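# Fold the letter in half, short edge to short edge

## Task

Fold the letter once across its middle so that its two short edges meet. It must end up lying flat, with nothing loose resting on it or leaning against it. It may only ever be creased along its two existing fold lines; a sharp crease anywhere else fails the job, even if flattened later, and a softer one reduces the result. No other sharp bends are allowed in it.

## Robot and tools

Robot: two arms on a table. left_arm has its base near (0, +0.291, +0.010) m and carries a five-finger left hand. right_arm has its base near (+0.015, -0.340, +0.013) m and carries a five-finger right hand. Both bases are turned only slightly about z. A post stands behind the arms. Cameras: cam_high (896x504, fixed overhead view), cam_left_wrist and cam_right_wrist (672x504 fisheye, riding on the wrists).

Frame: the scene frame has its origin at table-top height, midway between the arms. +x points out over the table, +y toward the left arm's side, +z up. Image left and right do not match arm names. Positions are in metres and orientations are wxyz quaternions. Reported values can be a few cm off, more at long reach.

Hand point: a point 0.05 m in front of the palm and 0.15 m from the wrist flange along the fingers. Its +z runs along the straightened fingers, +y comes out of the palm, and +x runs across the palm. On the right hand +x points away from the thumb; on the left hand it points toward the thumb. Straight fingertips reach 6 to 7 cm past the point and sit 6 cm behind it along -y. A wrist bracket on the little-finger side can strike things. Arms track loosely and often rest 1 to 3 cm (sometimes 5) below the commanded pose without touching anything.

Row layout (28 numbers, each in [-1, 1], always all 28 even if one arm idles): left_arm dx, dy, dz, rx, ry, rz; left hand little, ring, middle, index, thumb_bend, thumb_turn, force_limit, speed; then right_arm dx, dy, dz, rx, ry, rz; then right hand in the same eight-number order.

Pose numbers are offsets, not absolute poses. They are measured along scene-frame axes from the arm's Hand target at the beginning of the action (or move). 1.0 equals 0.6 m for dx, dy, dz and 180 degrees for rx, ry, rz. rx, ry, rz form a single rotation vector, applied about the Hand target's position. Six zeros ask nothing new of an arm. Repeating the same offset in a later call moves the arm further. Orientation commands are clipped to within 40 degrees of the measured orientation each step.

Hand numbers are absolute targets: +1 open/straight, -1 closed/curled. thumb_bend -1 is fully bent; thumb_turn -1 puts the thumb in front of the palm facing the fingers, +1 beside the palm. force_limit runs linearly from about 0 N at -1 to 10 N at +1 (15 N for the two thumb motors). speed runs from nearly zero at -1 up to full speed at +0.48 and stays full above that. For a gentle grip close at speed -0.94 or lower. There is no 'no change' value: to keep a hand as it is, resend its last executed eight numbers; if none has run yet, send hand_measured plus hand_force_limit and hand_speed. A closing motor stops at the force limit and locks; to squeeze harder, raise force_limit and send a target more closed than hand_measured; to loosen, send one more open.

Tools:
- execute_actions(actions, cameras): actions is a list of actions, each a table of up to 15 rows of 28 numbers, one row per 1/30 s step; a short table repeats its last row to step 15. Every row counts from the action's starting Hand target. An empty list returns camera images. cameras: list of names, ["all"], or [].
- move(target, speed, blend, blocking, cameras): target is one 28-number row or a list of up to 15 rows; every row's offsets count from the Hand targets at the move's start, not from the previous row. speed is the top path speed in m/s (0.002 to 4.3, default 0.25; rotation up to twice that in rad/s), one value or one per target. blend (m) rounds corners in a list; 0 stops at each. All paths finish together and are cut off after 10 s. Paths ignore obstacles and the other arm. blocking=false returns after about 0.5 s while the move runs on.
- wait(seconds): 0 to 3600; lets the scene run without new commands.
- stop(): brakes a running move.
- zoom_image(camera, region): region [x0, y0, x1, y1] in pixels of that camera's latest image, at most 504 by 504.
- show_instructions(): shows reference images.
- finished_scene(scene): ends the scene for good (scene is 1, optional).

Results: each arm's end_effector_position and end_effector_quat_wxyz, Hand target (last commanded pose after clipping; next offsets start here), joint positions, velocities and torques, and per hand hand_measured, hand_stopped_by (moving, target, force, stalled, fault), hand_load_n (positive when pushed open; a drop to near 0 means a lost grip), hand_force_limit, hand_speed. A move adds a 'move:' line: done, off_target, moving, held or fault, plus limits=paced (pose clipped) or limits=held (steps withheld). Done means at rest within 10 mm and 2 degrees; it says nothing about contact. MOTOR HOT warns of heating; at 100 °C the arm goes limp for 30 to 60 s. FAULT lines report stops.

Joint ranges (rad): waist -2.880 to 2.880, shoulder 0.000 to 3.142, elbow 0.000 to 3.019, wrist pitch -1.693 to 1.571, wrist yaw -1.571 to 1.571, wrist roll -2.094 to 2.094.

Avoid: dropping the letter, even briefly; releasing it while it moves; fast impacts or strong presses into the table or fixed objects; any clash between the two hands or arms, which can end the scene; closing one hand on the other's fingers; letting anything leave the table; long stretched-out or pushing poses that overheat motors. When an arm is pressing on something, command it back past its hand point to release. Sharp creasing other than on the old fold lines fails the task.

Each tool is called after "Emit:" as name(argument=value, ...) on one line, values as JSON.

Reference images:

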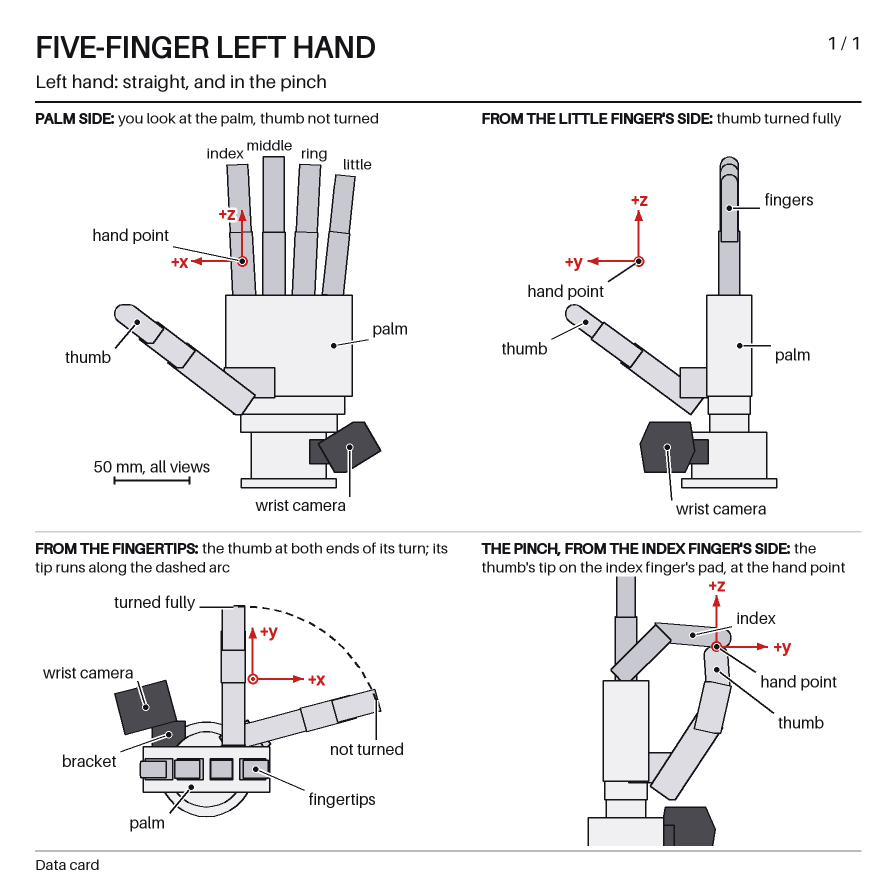

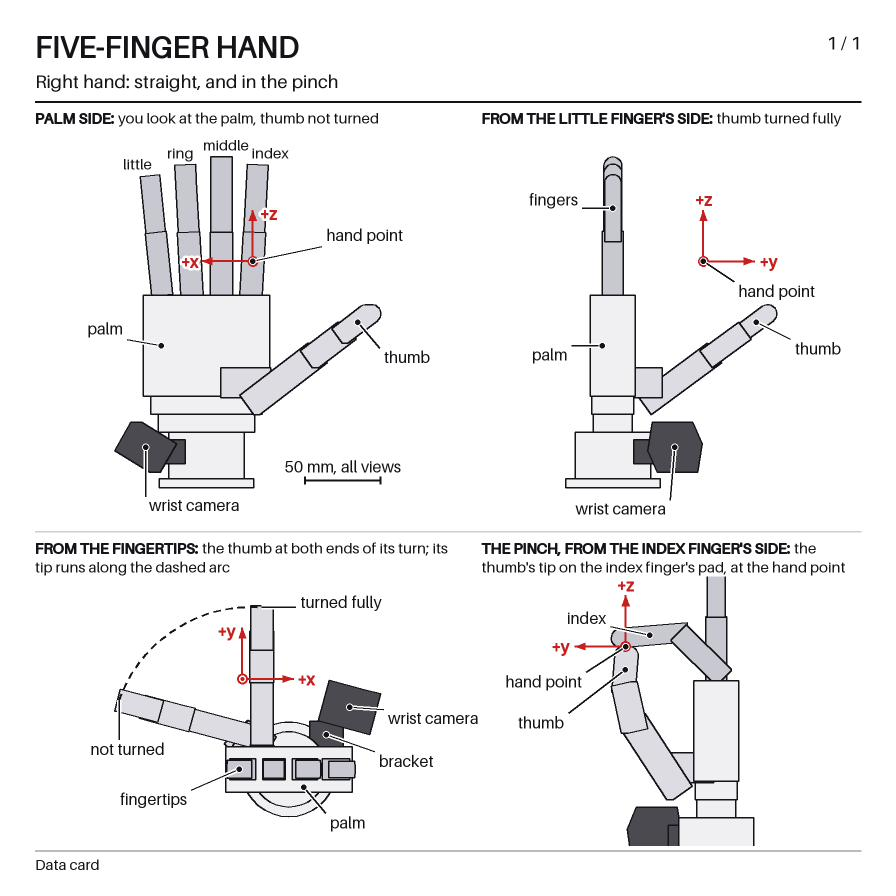

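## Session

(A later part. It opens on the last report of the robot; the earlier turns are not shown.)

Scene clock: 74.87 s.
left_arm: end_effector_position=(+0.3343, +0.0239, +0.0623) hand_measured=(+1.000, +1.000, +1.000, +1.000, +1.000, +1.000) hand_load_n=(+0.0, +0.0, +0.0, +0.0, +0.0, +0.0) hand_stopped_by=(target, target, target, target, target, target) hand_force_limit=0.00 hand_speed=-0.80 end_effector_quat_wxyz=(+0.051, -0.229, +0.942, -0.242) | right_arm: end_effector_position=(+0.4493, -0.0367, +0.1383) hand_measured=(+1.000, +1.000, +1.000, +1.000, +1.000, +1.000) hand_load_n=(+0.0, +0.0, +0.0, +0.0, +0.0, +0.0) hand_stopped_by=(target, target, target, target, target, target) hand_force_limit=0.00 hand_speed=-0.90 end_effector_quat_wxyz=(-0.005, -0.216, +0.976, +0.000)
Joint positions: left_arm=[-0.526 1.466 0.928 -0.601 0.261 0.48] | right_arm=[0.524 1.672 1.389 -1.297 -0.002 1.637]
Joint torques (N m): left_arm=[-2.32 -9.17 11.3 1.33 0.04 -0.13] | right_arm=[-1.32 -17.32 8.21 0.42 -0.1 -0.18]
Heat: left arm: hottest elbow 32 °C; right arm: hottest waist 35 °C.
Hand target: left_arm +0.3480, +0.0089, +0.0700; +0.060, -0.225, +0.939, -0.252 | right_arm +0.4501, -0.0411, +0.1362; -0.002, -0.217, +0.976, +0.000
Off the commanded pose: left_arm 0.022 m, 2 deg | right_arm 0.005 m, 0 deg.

Emit:
move(target=[0.018,-0.02,0.01,0,0,0,1,1,1,1,1,1,0,-0.8, 0,0,0,0,0,0,1,1,1,1,1,1,0,-0.9], cameras=["all"], speed=0.1)

Emit:
zoom_image(camera="cam_high", region=[320, 160, 500, 340])

Scene clock: 75.93 s.
left_arm: end_effector_position=(+0.3508, +0.0097, +0.0698) hand_measured=(+1.000, +1.000, +1.000, +1.000, +1.000, +1.000) hand_load_n=(+0.0, -0.5, +0.0, +0.0, +0.5, +0.0) hand_stopped_by=(target, target, target, target, target, target) hand_force_limit=0.00 hand_speed=-0.80 end_effector_quat_wxyz=(+0.058, -0.228, +0.940, -0.248) | right_arm: end_effector_position=(+0.4493, -0.0367, +0.1383) hand_measured=(+1.000, +1.000, +1.000, +1.000, +1.000, +1.000) hand_load_n=(-0.5, +0.0, +0.0, +0.0, -0.5, +0.0) hand_stopped_by=(target, target, target, target, target, target) hand_force_limit=0.00 hand_speed=-0.90 end_effector_quat_wxyz=(-0.005, -0.216, +0.976, +0.000)
Joint positions: left_arm=[-0.534 1.497 0.98 -0.601 0.256 0.471] | right_arm=[0.524 1.672 1.389 -1.297 -0.002 1.637]
Joint torques (N m): left_arm=[-2.43 -9.76 11.36 0.64 0.03 -0.15] | right_arm=[-1.55 -17.03 8.28 0.59 -0.05 -0.21]
Heat: left arm: hottest elbow 32 °C; right arm: hottest waist 35 °C.
Hand target: left_arm +0.3589, -0.0031, +0.0762; +0.061, -0.225, +0.939, -0.252 | right_arm +0.4501, -0.0411, +0.1362; -0.002, -0.217, +0.976, +0.000
Off the commanded pose: left_arm 0.016 m, 1 deg | right_arm 0.005 m, 0 deg.
move: off_target (left_arm)
cam_left_wrist: T_world_to_cam=[[0.15502, -0.86545, 0.47641, -0.07716], [-0.92983, 0.03509, 0.36631, 0.29736], [-0.33375, -0.49976, -0.79928, 0.293]] pos_world=[0.38625, 0.06922, 0.16202]
cam_right_wrist: T_world_to_cam=[[-0.58748, 0.80799, 0.04491, 0.28449], [0.6807, 0.46339, 0.56737, -0.37404], [0.43762, 0.36389, -0.82224, 0.04931]] pos_world=[0.40016, -0.07448, 0.23999]

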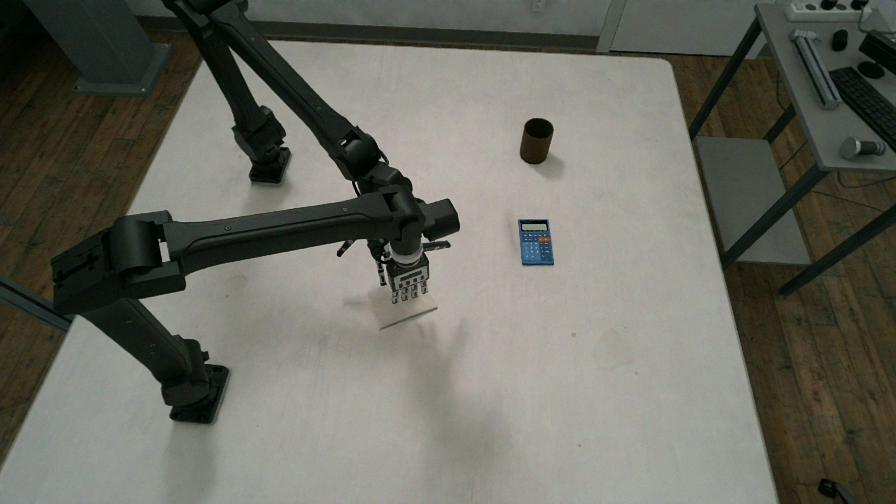

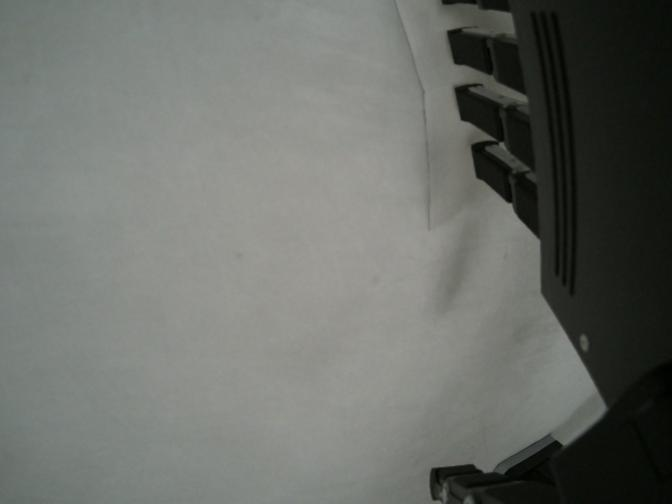

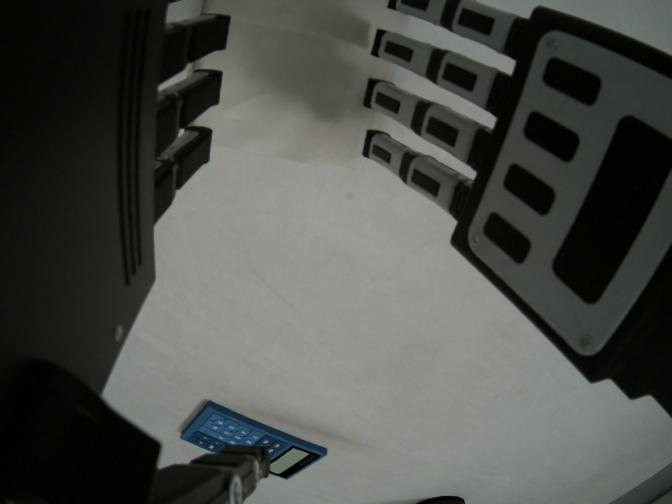

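Scaled by 2.800 from the camera's image (finer frame: 1280x720).

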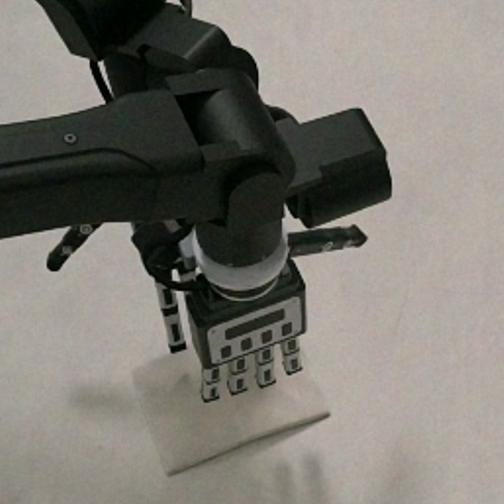

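Emit:
move(target=[0,0,-0.0683,0,0,0,1,1,1,1,1,1,0,-0.8, 0,0,0,0,0,0,1,1,1,1,1,1,0,-0.9], cameras=["all"], speed=0.05)

Emit:
zoom_image(camera="cam_high", region=[340, 240, 480, 360])

Emit:
zoom_image(camera="cam_right_wrist", region=[170, 0, 470, 250])

Scene clock: 77.67 s.
left_arm: end_effector_position=(+0.3651, +0.0007, +0.0459) hand_measured=(+1.000, +1.000, +1.000, +1.000, +1.000, +1.000) hand_load_n=(+0.0, -0.5, +0.0, +0.0, +0.0, +0.0) hand_stopped_by=(target, target, target, target, target, target) hand_force_limit=0.00 hand_speed=-0.80 end_effector_quat_wxyz=(+0.067, -0.225, +0.937, -0.258) | right_arm: end_effector_position=(+0.4493, -0.0367, +0.1383) hand_measured=(+1.000, +1.000, +1.000, +1.000, +1.000, +1.000) hand_load_n=(+0.0, +0.0, +0.0, +0.0, +0.0, +0.0) hand_stopped_by=(target, target, target, target, target, target) hand_force_limit=0.00 hand_speed=-0.90 end_effector_quat_wxyz=(-0.005, -0.216, +0.976, +0.000)
Joint positions: left_arm=[-0.534 1.558 0.973 -0.506 0.256 0.471] | right_arm=[0.524 1.672 1.389 -1.297 -0.002 1.637]
Joint torques (N m): left_arm=[-2.43 -10.29 7.31 1.42 0.03 -0.13] | right_arm=[-1.85 -17.14 8.23 0.61 -0.01 -0.14]
Heat: left arm: hottest elbow 32 °C; right arm: hottest waist 35 °C.
Hand target: left_arm +0.3589, -0.0031, +0.0352; +0.061, -0.225, +0.939, -0.252 | right_arm +0.4501, -0.0411, +0.1362; -0.002, -0.217, +0.976, +0.000
Off the commanded pose: left_arm 0.013 m, 1 deg | right_arm 0.005 m, 0 deg.
move: off_target (left_arm)
cam_left_wrist: T_world_to_cam=[[0.14395, -0.85858, 0.49206, -0.0725], [-0.93805, 0.03997, 0.34417, 0.32376], [-0.31517, -0.51112, -0.79964, 0.26747]] pos_world=[0.39844, 0.06152, 0.13813]
cam_right_wrist: T_world_to_cam=[[-0.58748, 0.80799, 0.04491, 0.28449], [0.6807, 0.46339, 0.56737, -0.37404], [0.43762, 0.36389, -0.82224, 0.04931]] pos_world=[0.40016, -0.07448, 0.23999]

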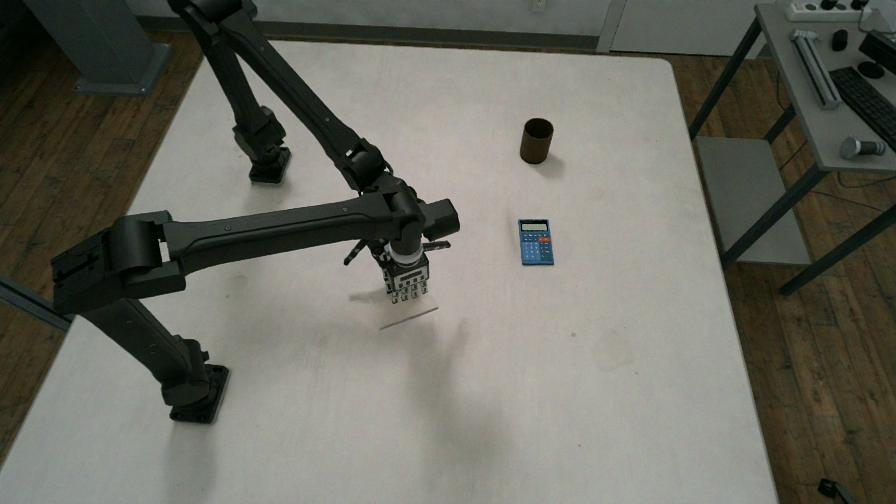

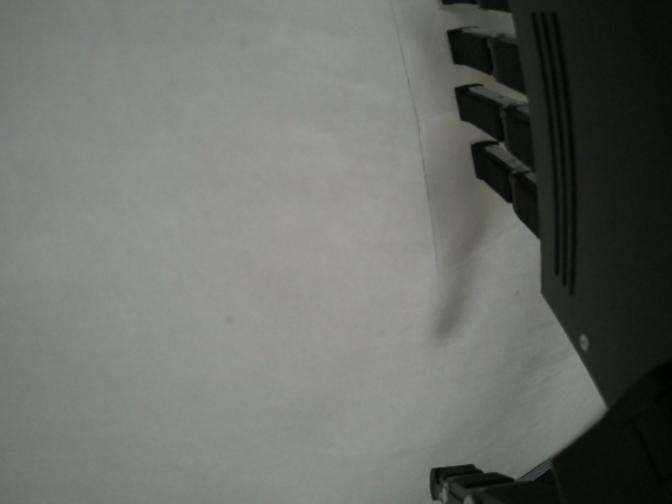

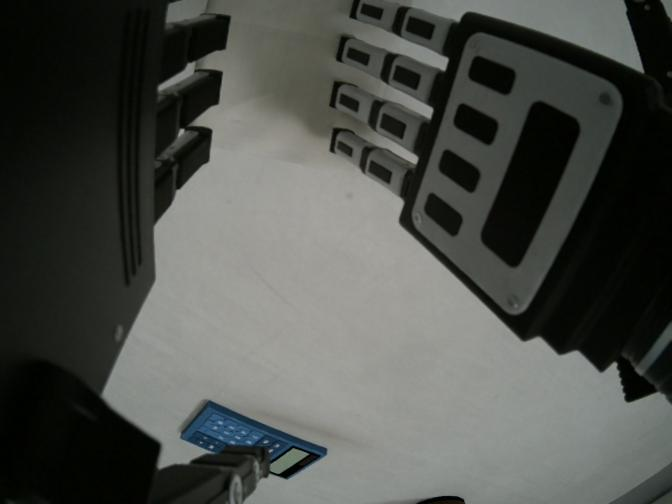

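Scaled by 3.600 from the camera's image (finer frame: 1280x720).

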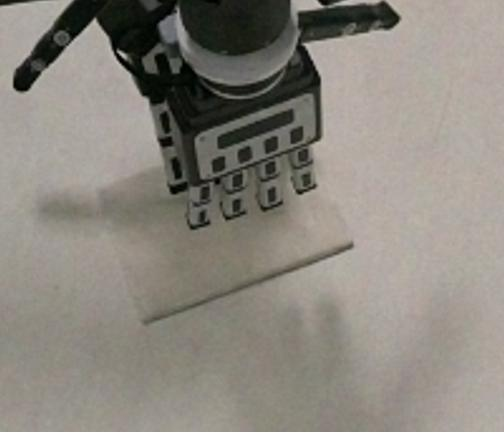

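Scaled by 1.680 from the camera's image (finer frame: 960x720).

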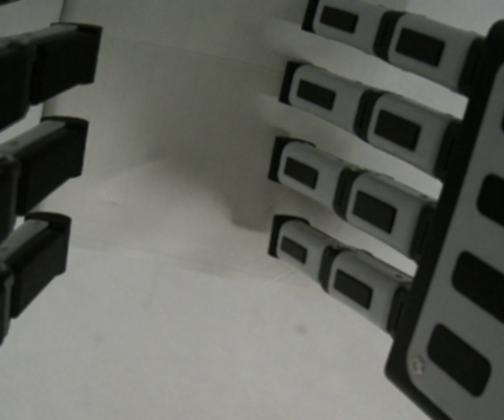

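Emit:
move(target=[0,0.005,-0.02,0,0,0,1,1,1,1,1,1,0,-0.8, 0,0,0,0,0,0,1,1,1,1,1,1,0,-0.9], cameras=["all"], speed=0.05)

Emit:
zoom_image(camera="cam_high", region=[340, 240, 480, 360])

Emit:
zoom_image(camera="cam_right_wrist", region=[170, 0, 470, 250])

Scene clock: 78.67 s.
left_arm: end_effector_position=(+0.3675, -0.0009, +0.0418) hand_measured=(+1.000, +1.000, +1.000, +1.000, +1.000, +1.000) hand_load_n=(-0.5, +0.0, +0.0, +0.0, +0.0, +0.0) hand_stopped_by=(target, target, target, target, target, target) hand_force_limit=0.00 hand_speed=-0.80 end_effector_quat_wxyz=(+0.073, -0.224, +0.935, -0.264) | right_arm: end_effector_position=(+0.4493, -0.0367, +0.1383) hand_measured=(+1.000, +1.000, +1.000, +1.000, +1.000, +1.000) hand_load_n=(+0.0, +0.0, +0.0, +0.0, +0.0, +0.0) hand_stopped_by=(target, target, target, target, target, target) hand_force_limit=0.00 hand_speed=-0.90 end_effector_quat_wxyz=(-0.005, -0.216, +0.976, +0.000)
Joint positions: left_arm=[-0.534 1.562 0.962 -0.473 0.256 0.471] | right_arm=[0.524 1.672 1.389 -1.297 -0.002 1.637]
Joint torques (N m): left_arm=[-1.9 -9.41 6.67 1.42 0.11 -0.09] | right_arm=[-1.9 -17.08 8.25 0.68 -0.05 -0.15]
Heat: left arm: hottest elbow 31 °C; right arm: hottest waist 35 °C.
Hand target: left_arm +0.3588, +0.0000, +0.0231; +0.060, -0.225, +0.939, -0.252 | right_arm +0.4501, -0.0411, +0.1362; -0.002, -0.217, +0.976, +0.000
Off the commanded pose: left_arm 0.021 m, 2 deg | right_arm 0.005 m, 0 deg.
move: off_target (left_arm)
cam_left_wrist: T_world_to_cam=[[0.13653, -0.85387, 0.50226, -0.06987], [-0.94307, 0.0432, 0.32979, 0.32989], [-0.30329, -0.51869, -0.79936, 0.25976]] pos_world=[0.39943, 0.06082, 0.13393]
cam_right_wrist: T_world_to_cam=[[-0.58748, 0.80799, 0.04491, 0.28449], [0.6807, 0.46339, 0.56737, -0.37404], [0.43762, 0.36389, -0.82224, 0.04931]] pos_world=[0.40016, -0.07448, 0.23999]

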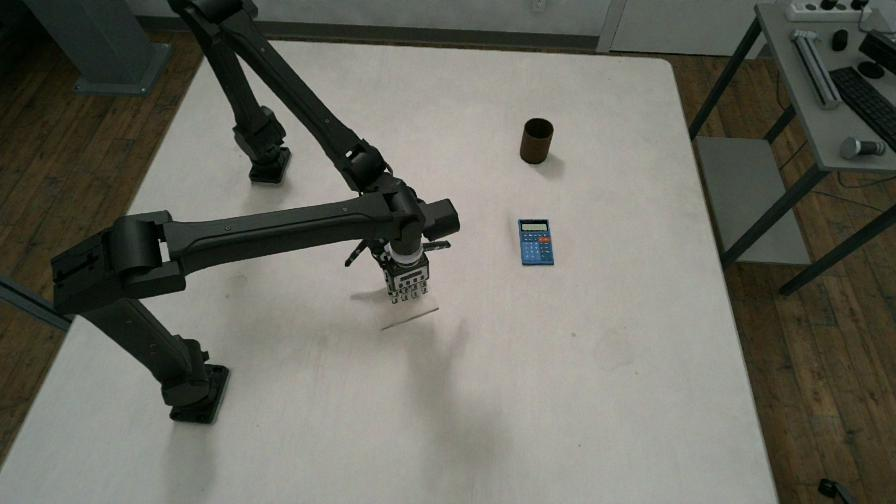

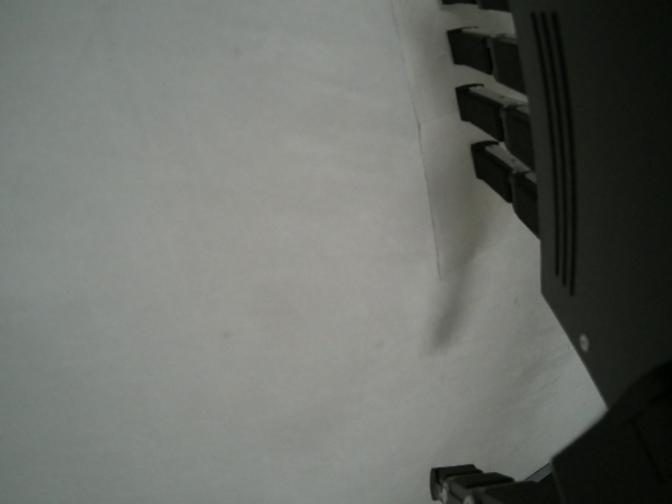

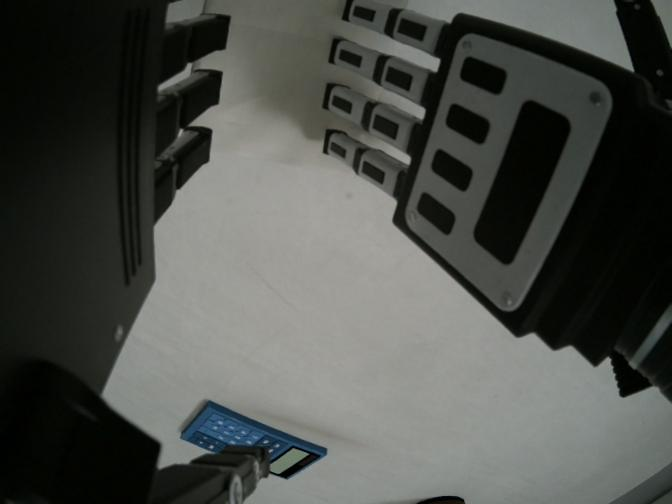

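Scaled by 3.600 from the camera's image (finer frame: 1280x720).

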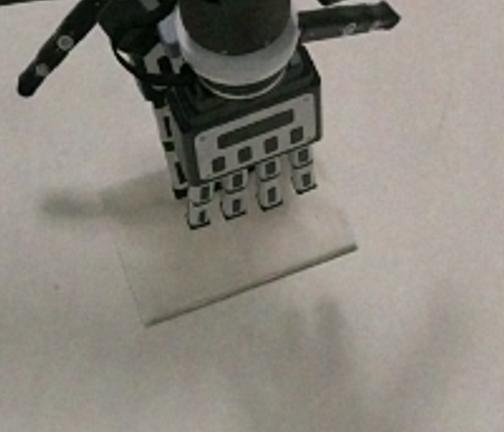

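Scaled by 1.680 from the camera's image (finer frame: 960x720).

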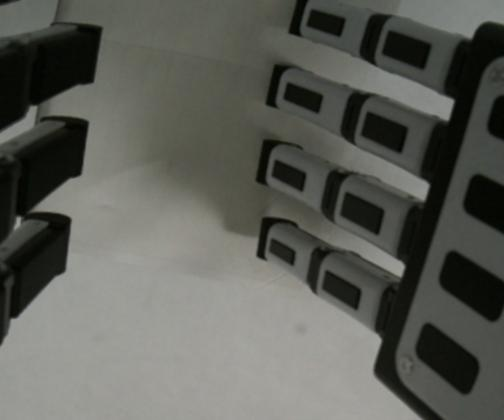

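Emit:
move(target=[0,0,0,0,0,0,1,1,1,1,1,1,0,-0.8, 0.0115,-0.0247,-0.0717,0,0,0,1,1,1,1,1,1,0,-0.9], cameras=["cam_high","cam_right_wrist"], speed=0.1)

Emit:
zoom_image(camera="cam_high", region=[340, 240, 480, 360])

Emit:
zoom_image(camera="cam_right_wrist", region=[170, 0, 470, 250])

Scene clock: 80.77 s.
left_arm: end_effector_position=(+0.3675, -0.0009, +0.0418) hand_measured=(+1.000, +1.000, +1.000, +1.000, +1.000, +1.000) hand_load_n=(+0.0, +0.0, +0.0, +0.0, +0.0, +0.0) hand_stopped_by=(target, target, target, target, target, target) hand_force_limit=0.00 hand_speed=-0.80 end_effector_quat_wxyz=(+0.073, -0.224, +0.935, -0.264) | right_arm: end_effector_position=(+0.4560, -0.0496, +0.1050) hand_measured=(+1.000, +1.000, +1.000, +1.000, +1.000, +1.000) hand_load_n=(+0.0, +0.0, +0.0, +0.0, +0.0, +0.0) hand_stopped_by=(target, target, target, target, target, target) hand_force_limit=0.00 hand_speed=-0.90 end_effector_quat_wxyz=(+0.005, -0.217, +0.976, +0.002)
Joint positions: left_arm=[-0.534 1.562 0.962 -0.473 0.256 0.471] | right_arm=[0.494 1.687 1.315 -1.188 -0.002 1.604]
Joint torques (N m): left_arm=[-1.96 -9.41 6.68 1.4 0.11 -0.09] | right_arm=[-2.02 -14.27 7.99 0.61 -0.08 -0.18]
Heat: left arm: hottest elbow 31 °C; right arm: hottest waist 35 °C.
Hand target: left_arm +0.3588, +0.0000, +0.0231; +0.060, -0.225, +0.939, -0.252 | right_arm +0.4571, -0.0559, +0.0933; -0.002, -0.217, +0.976, +0.000
Off the commanded pose: left_arm 0.021 m, 2 deg | right_arm 0.013 m, 1 deg.
move: off_target (right_arm)
cam_right_wrist: T_world_to_cam=[[-0.59067, 0.80581, 0.04213, 0.30202], [0.66939, 0.46019, 0.58321, -0.35037], [0.45058, 0.37269, -0.81122, 0.01706]] pos_world=[0.40525, -0.08849, 0.20546]

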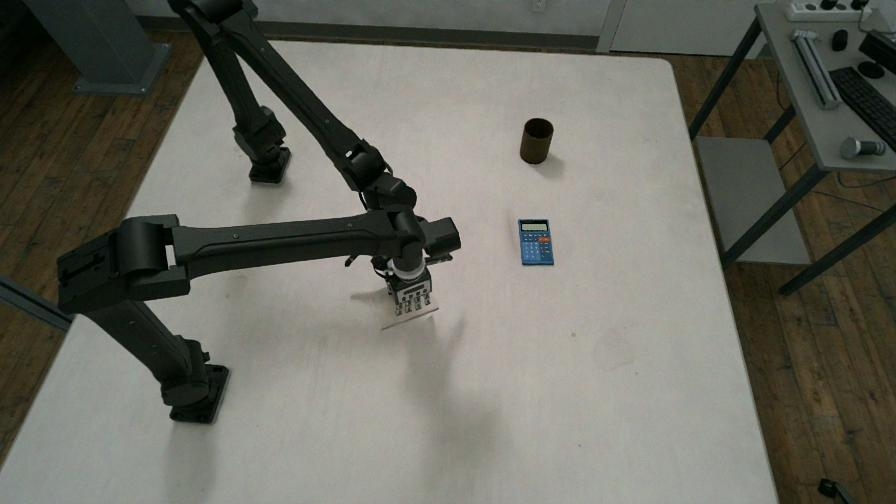

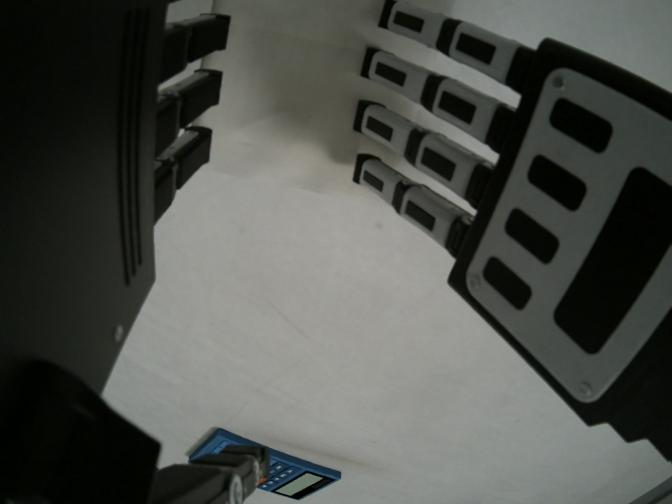

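Scaled by 3.600 from the camera's image (finer frame: 1280x720).

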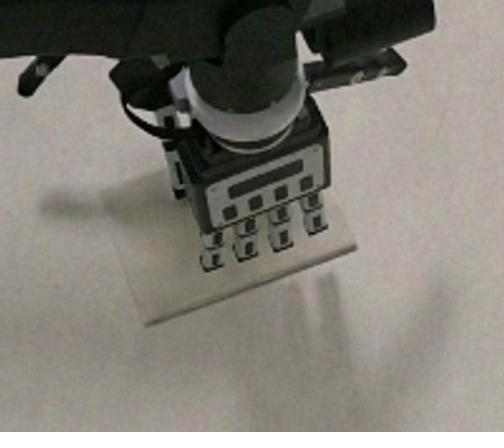

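Scaled by 1.680 from the camera's image (finer frame: 960x720).

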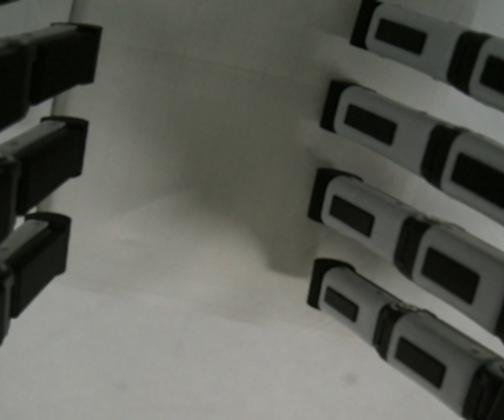

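Emit:
move(target=[0,0,0,0,0,0,1,1,1,1,1,1,0,-0.8, 0.002,-0.0045,-0.042,0,0,0,1,1,1,1,1,1,0,-0.9], cameras=["cam_high","cam_right_wrist"], speed=0.05)

Emit:
zoom_image(camera="cam_high", region=[340, 240, 480, 360])

Emit:
zoom_image(camera="cam_right_wrist", region=[170, 0, 470, 250])

Scene clock: 82.00 s.
left_arm: end_effector_position=(+0.3675, -0.0009, +0.0418) hand_measured=(+1.000, +1.000, +1.000, +1.000, +1.000, +1.000) hand_load_n=(+0.0, +0.0, +0.0, +0.0, -0.5, +0.0) hand_stopped_by=(target, target, target, target, target, target) hand_force_limit=0.00 hand_speed=-0.80 end_effector_quat_wxyz=(+0.073, -0.224, +0.935, -0.264) | right_arm: end_effector_position=(+0.4569, -0.0509, +0.0817) hand_measured=(+1.000, +1.000, +1.000, +1.000, +1.000, +1.000) hand_load_n=(+0.0, +0.0, +0.0, +0.0, +0.0, +0.0) hand_stopped_by=(target, target, target, target, target, target) hand_force_limit=0.00 hand_speed=-0.90 end_effector_quat_wxyz=(+0.005, -0.218, +0.976, +0.002)
Joint positions: left_arm=[-0.534 1.562 0.962 -0.473 0.256 0.471] | right_arm=[0.49 1.711 1.281 -1.129 -0.002 1.598]
Joint torques (N m): left_arm=[-1.96 -9.52 6.68 1.42 0.11 -0.09] | right_arm=[-2.73 -15.27 7.88 0.46 -0.07 -0.18]
Heat: left arm: hottest elbow 31 °C; right arm: hottest waist 35 °C.
Hand target: left_arm +0.3588, +0.0000, +0.0231; +0.060, -0.225, +0.939, -0.252 | right_arm +0.4583, -0.0585, +0.0680; -0.002, -0.217, +0.976, +0.000
Off the commanded pose: left_arm 0.021 m, 2 deg | right_arm 0.016 m, 1 deg.
move: off_target (right_arm)
cam_right_wrist: T_world_to_cam=[[-0.59286, 0.80422, 0.04179, 0.30556], [0.66752, 0.46173, 0.58414, -0.3359], [0.45048, 0.37421, -0.81058, -0.00171]] pos_world=[0.40614, -0.09, 0.18206]

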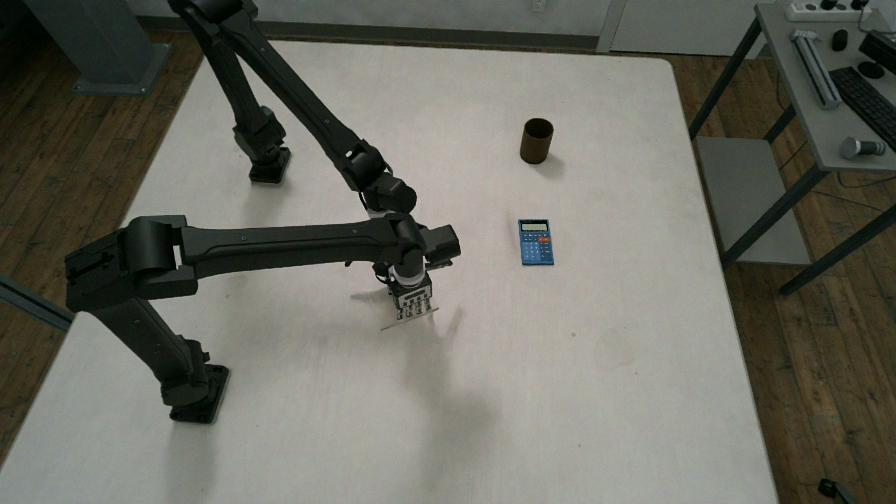

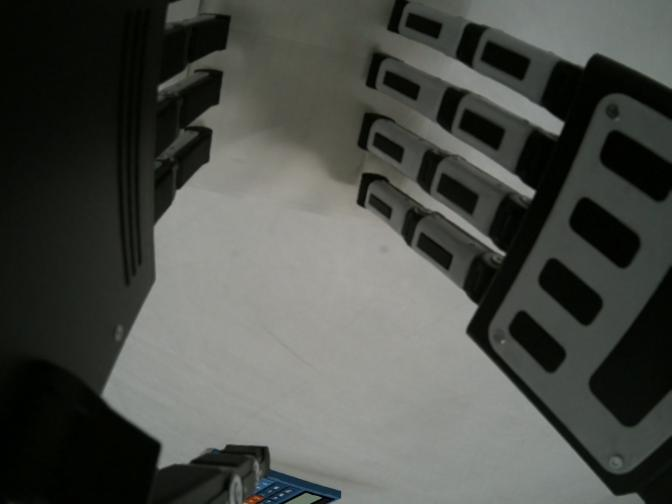

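Scaled by 3.600 from the camera's image (finer frame: 1280x720).

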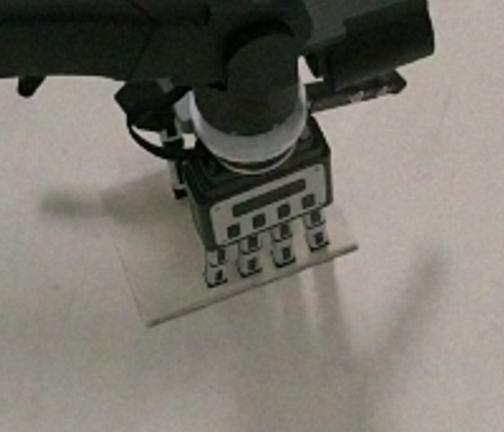

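Scaled by 1.680 from the camera's image (finer frame: 960x720).

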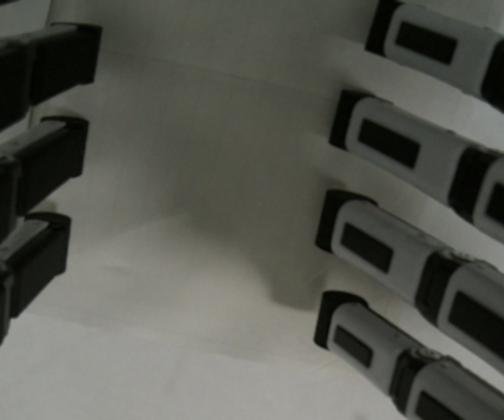

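Emit:
move(target=[0,0,0,0,0,0,1,1,1,1,1,1,0,-0.8, 0.005,-0.0105,-0.02,0,0,0,1,1,1,1,1,1,0,-0.9], cameras=["cam_high","cam_right_wrist"], speed=0.05)

Emit:
zoom_image(camera="cam_high", region=[340, 240, 480, 360])

Scene clock: 83.07 s.
left_arm: end_effector_position=(+0.3675, -0.0009, +0.0418) hand_measured=(+1.000, +1.000, +1.000, +1.000, +1.000, +1.000) hand_load_n=(+0.0, +0.0, +0.0, +0.0, +0.0, +0.0) hand_stopped_by=(target, target, target, target, target, target) hand_force_limit=0.00 hand_speed=-0.80 end_effector_quat_wxyz=(+0.073, -0.224, +0.935, -0.264) | right_arm: end_effector_position=(+0.4571, -0.0529, +0.0813) hand_measured=(+1.000, +1.000, +1.000, +1.000, +1.000, +1.000) hand_load_n=(+0.0, +0.0, -2.5, +0.0, +0.0, +0.0) hand_stopped_by=(target, target, target, target, target, target) hand_force_limit=0.00 hand_speed=-0.90 end_effector_quat_wxyz=(+0.006, -0.222, +0.975, +0.005)
Joint positions: left_arm=[-0.534 1.562 0.962 -0.473 0.256 0.471] | right_arm=[0.484 1.71 1.277 -1.124 -0.007 1.584]
Joint torques (N m): left_arm=[-1.96 -9.47 6.67 1.4 0.11 -0.09] | right_arm=[-2.61 -13.22 6.45 1.57 0.21 -0.11]
Heat: left arm: hottest elbow 31 °C; right arm: hottest waist 35 °C.
Hand target: left_arm +0.3588, +0.0000, +0.0231; +0.060, -0.225, +0.939, -0.252 | right_arm +0.4612, -0.0648, +0.0561; -0.002, -0.217, +0.976, +0.000
Off the commanded pose: left_arm 0.021 m, 2 deg | right_arm 0.028 m, 1 deg.
move: off_target (right_arm)
cam_right_wrist: T_world_to_cam=[[-0.59935, 0.79912, 0.04683, 0.30953], [0.66398, 0.46361, 0.58668, -0.33345], [0.44711, 0.38272, -0.80846, 0.00041]] pos_world=[0.40674, -0.09292, 0.18146]

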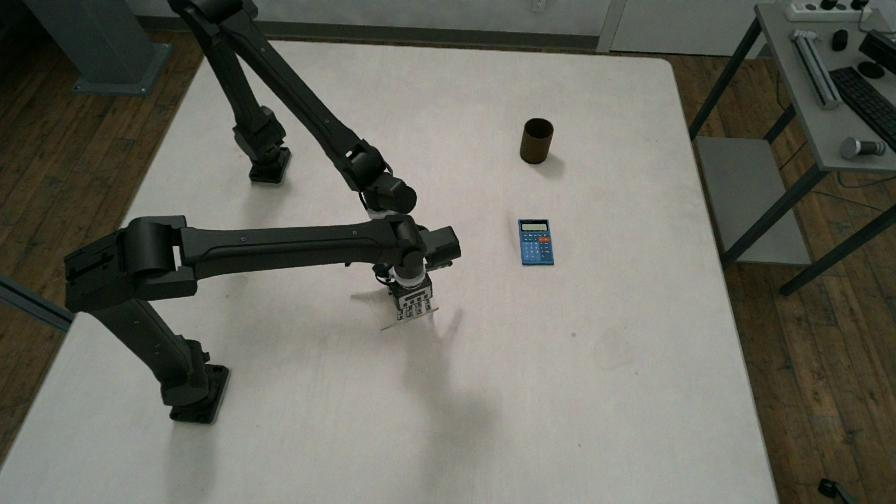

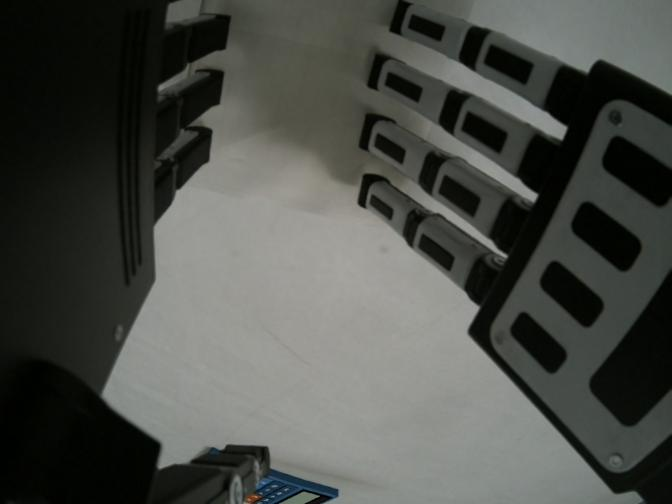

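Scaled by 3.600 from the camera's image (finer frame: 1280x720).

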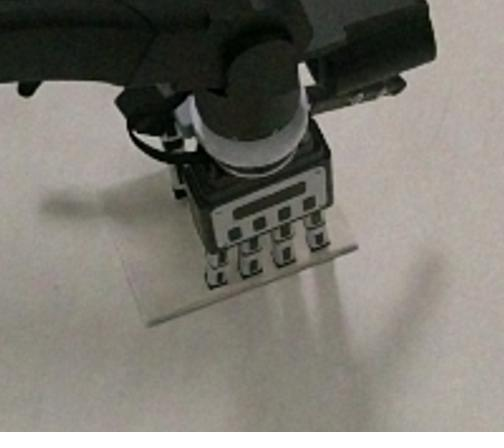

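Emit:
move(target=[[0,0,0,0,0,0,1,1,1,1,1,1,0,-0.8, 0,0,0.065,0,0,0,1,1,1,1,1,1,0,-0.9],[0,0,0,0,0,0,1,1,1,1,1,1,0,-0.8, 0.0012,-0.0048,0.065,0,0,0,1,1,1,1,1,1,0,-0.9],[0,0,0,0,0,0,1,1,1,1,1,1,0,-0.8, 0.0012,-0.0048,0,0,0,0,1,1,1,1,1,1,0,-0.9]], cameras=["cam_high","cam_right_wrist"], speed=0.06)

Emit:
zoom_image(camera="cam_high", region=[340, 240, 480, 360])

Scene clock: 87.67 s.
left_arm: end_effector_position=(+0.3683, -0.0014, +0.0406) hand_measured=(+1.000, +1.000, +1.000, +1.000, +1.000, +1.000) hand_load_n=(+0.0, +0.0, +0.0, +0.0, +0.0, +0.0) hand_stopped_by=(target, target, target, target, target, target) hand_force_limit=0.00 hand_speed=-0.80 end_effector_quat_wxyz=(+0.074, -0.223, +0.935, -0.264) | right_arm: end_effector_position=(+0.4586, -0.0589, +0.0812) hand_measured=(+1.000, +1.000, +1.000, +1.000, +1.000, +1.000) hand_load_n=(+0.0, +0.0, -1.0, +0.0, +0.0, +0.0) hand_stopped_by=(target, target, target, target, target, target) hand_force_limit=0.00 hand_speed=-0.90 end_effector_quat_wxyz=(+0.005, -0.221, +0.975, +0.003)
Joint positions: left_arm=[-0.534 1.566 0.962 -0.468 0.256 0.471] | right_arm=[0.473 1.708 1.275 -1.126 -0.004 1.576]
Joint torques (N m): left_arm=[-1.96 -9.7 6.68 1.22 0.11 -0.09] | right_arm=[-2.32 -13.8 6.6 1.65 0.06 -0.11]
Heat: left arm: hottest elbow 31 °C; right arm: hottest waist 35 °C.
Hand target: left_arm +0.3588, +0.0000, +0.0231; +0.060, -0.225, +0.939, -0.252 | right_arm +0.4620, -0.0677, +0.0561; -0.002, -0.217, +0.976, +0.000
Off the commanded pose: left_arm 0.020 m, 2 deg | right_arm 0.027 m, 1 deg.
move: off_target (right_arm)
cam_right_wrist: T_world_to_cam=[[-0.59683, 0.80115, 0.04415, 0.3145], [0.6658, 0.46379, 0.58447, -0.33217], [0.44777, 0.37823, -0.81021, 0.00161]] pos_world=[0.40814, -0.09851, 0.18156]

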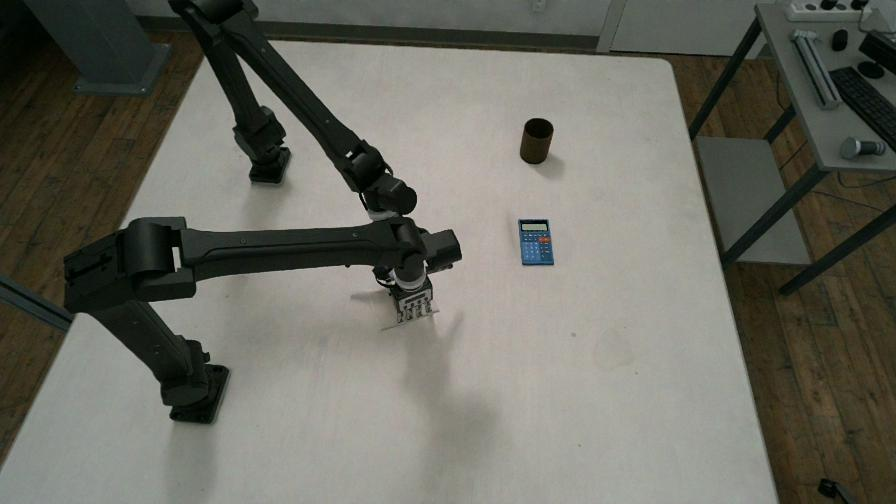

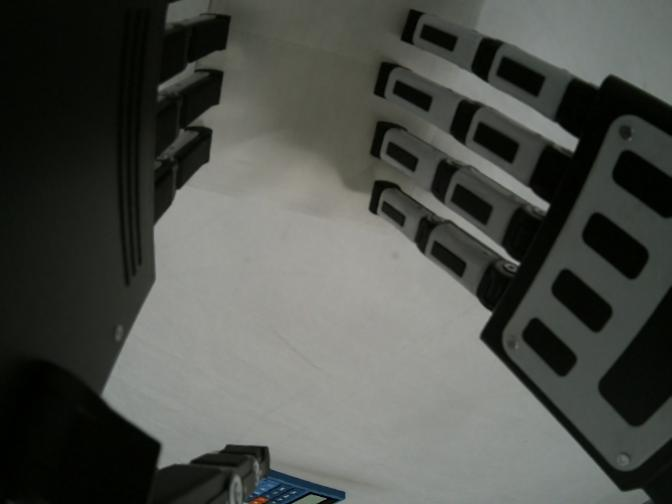

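Scaled by 3.600 from the camera's image (finer frame: 1280x720).

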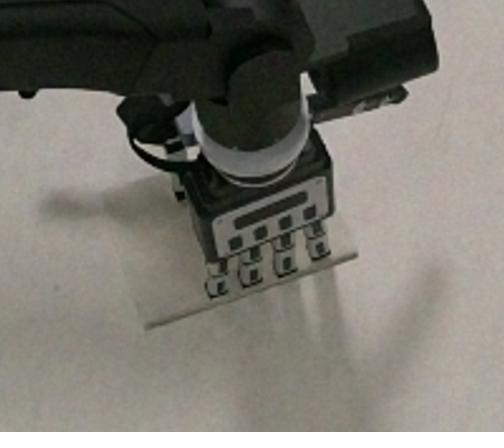

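Emit:
move(target=[[0,0,0,0,0,0,1,1,1,1,1,1,0,-0.8, 0,0,0.065,0,0,0,1,1,1,1,1,1,0,-0.9],[0,0,0,0,0,0,1,1,1,1,1,1,0,-0.8, -0.0672,-0.0343,0.065,0,0,0,1,1,1,1,1,1,0,-0.9],[0,0,0,0,0,0,1,1,1,1,1,1,0,-0.8, -0.0672,-0.0343,0,0,0,0,1,1,1,1,1,1,0,-0.9]], cameras=["cam_high","cam_right_wrist"], speed=0.06)

Emit:
zoom_image(camera="cam_high", region=[340, 240, 480, 360])

Scene clock: 91.23 s.
left_arm: end_effector_position=(+0.3683, -0.0014, +0.0406) hand_measured=(+1.000, +1.000, +1.000, +1.000, +1.000, +1.000) hand_load_n=(+0.0, +0.0, +0.0, +0.0, +0.0, +0.0) hand_stopped_by=(target, target, target, target, target, target) hand_force_limit=0.00 hand_speed=-0.80 end_effector_quat_wxyz=(+0.074, -0.223, +0.935, -0.264) | right_arm: end_effector_position=(+0.4209, -0.0811, +0.0798) hand_measured=(+1.000, +1.000, +1.000, +1.000, +1.000, +1.000) hand_load_n=(+0.0, +0.0, -0.5, +0.0, +0.0, +0.0) hand_stopped_by=(target, target, target, target, target, target) hand_force_limit=0.00 hand_speed=-0.90 end_effector_quat_wxyz=(+0.005, -0.219, +0.976, +0.002)
Joint positions: left_arm=[-0.534 1.566 0.962 -0.468 0.256 0.471] | right_arm=[0.466 1.605 1.138 -1.092 -0.002 1.573]
Joint torques (N m): left_arm=[-1.96 -9.7 6.68 1.22 0.12 -0.09] | right_arm=[-2.08 -12.45 6.6 1.33 -0.03 -0.11]
Heat: left arm: hottest elbow 31 °C; right arm: hottest waist 35 °C.
Hand target: left_arm +0.3588, +0.0000, +0.0231; +0.060, -0.225, +0.939, -0.252 | right_arm +0.4217, -0.0883, +0.0561; -0.002, -0.217, +0.976, +0.000
Off the commanded pose: left_arm 0.020 m, 2 deg | right_arm 0.025 m, 1 deg.
move: off_target (right_arm)
cam_right_wrist: T_world_to_cam=[[-0.59349, 0.80373, 0.04222, 0.30882], [0.66723, 0.46201, 0.58425, -0.29677], [0.45007, 0.37491, -0.81048, 0.02456]] pos_world=[0.37024, -0.1203, 0.18026]

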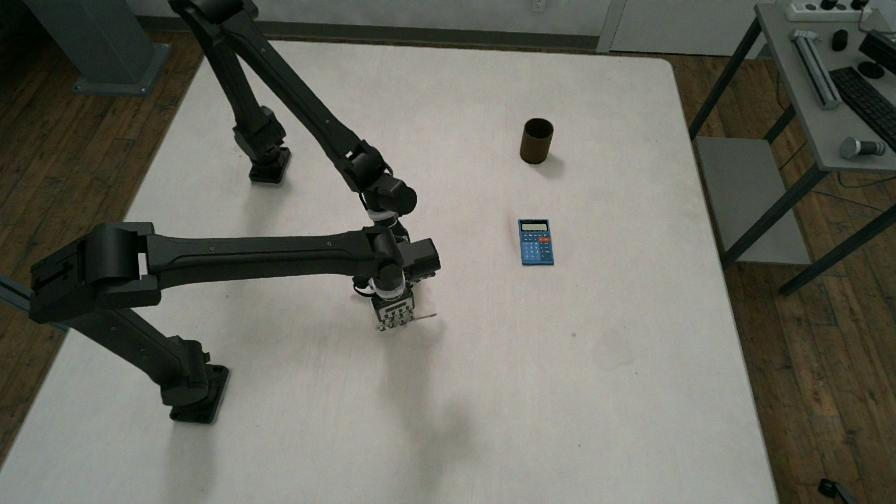

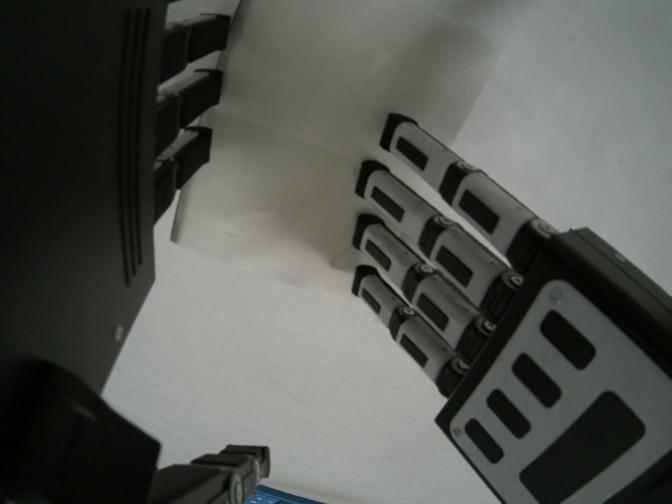

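Scaled by 3.600 from the camera's image (finer frame: 1280x720).

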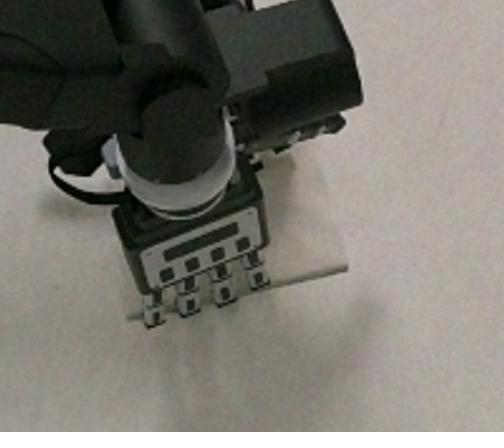

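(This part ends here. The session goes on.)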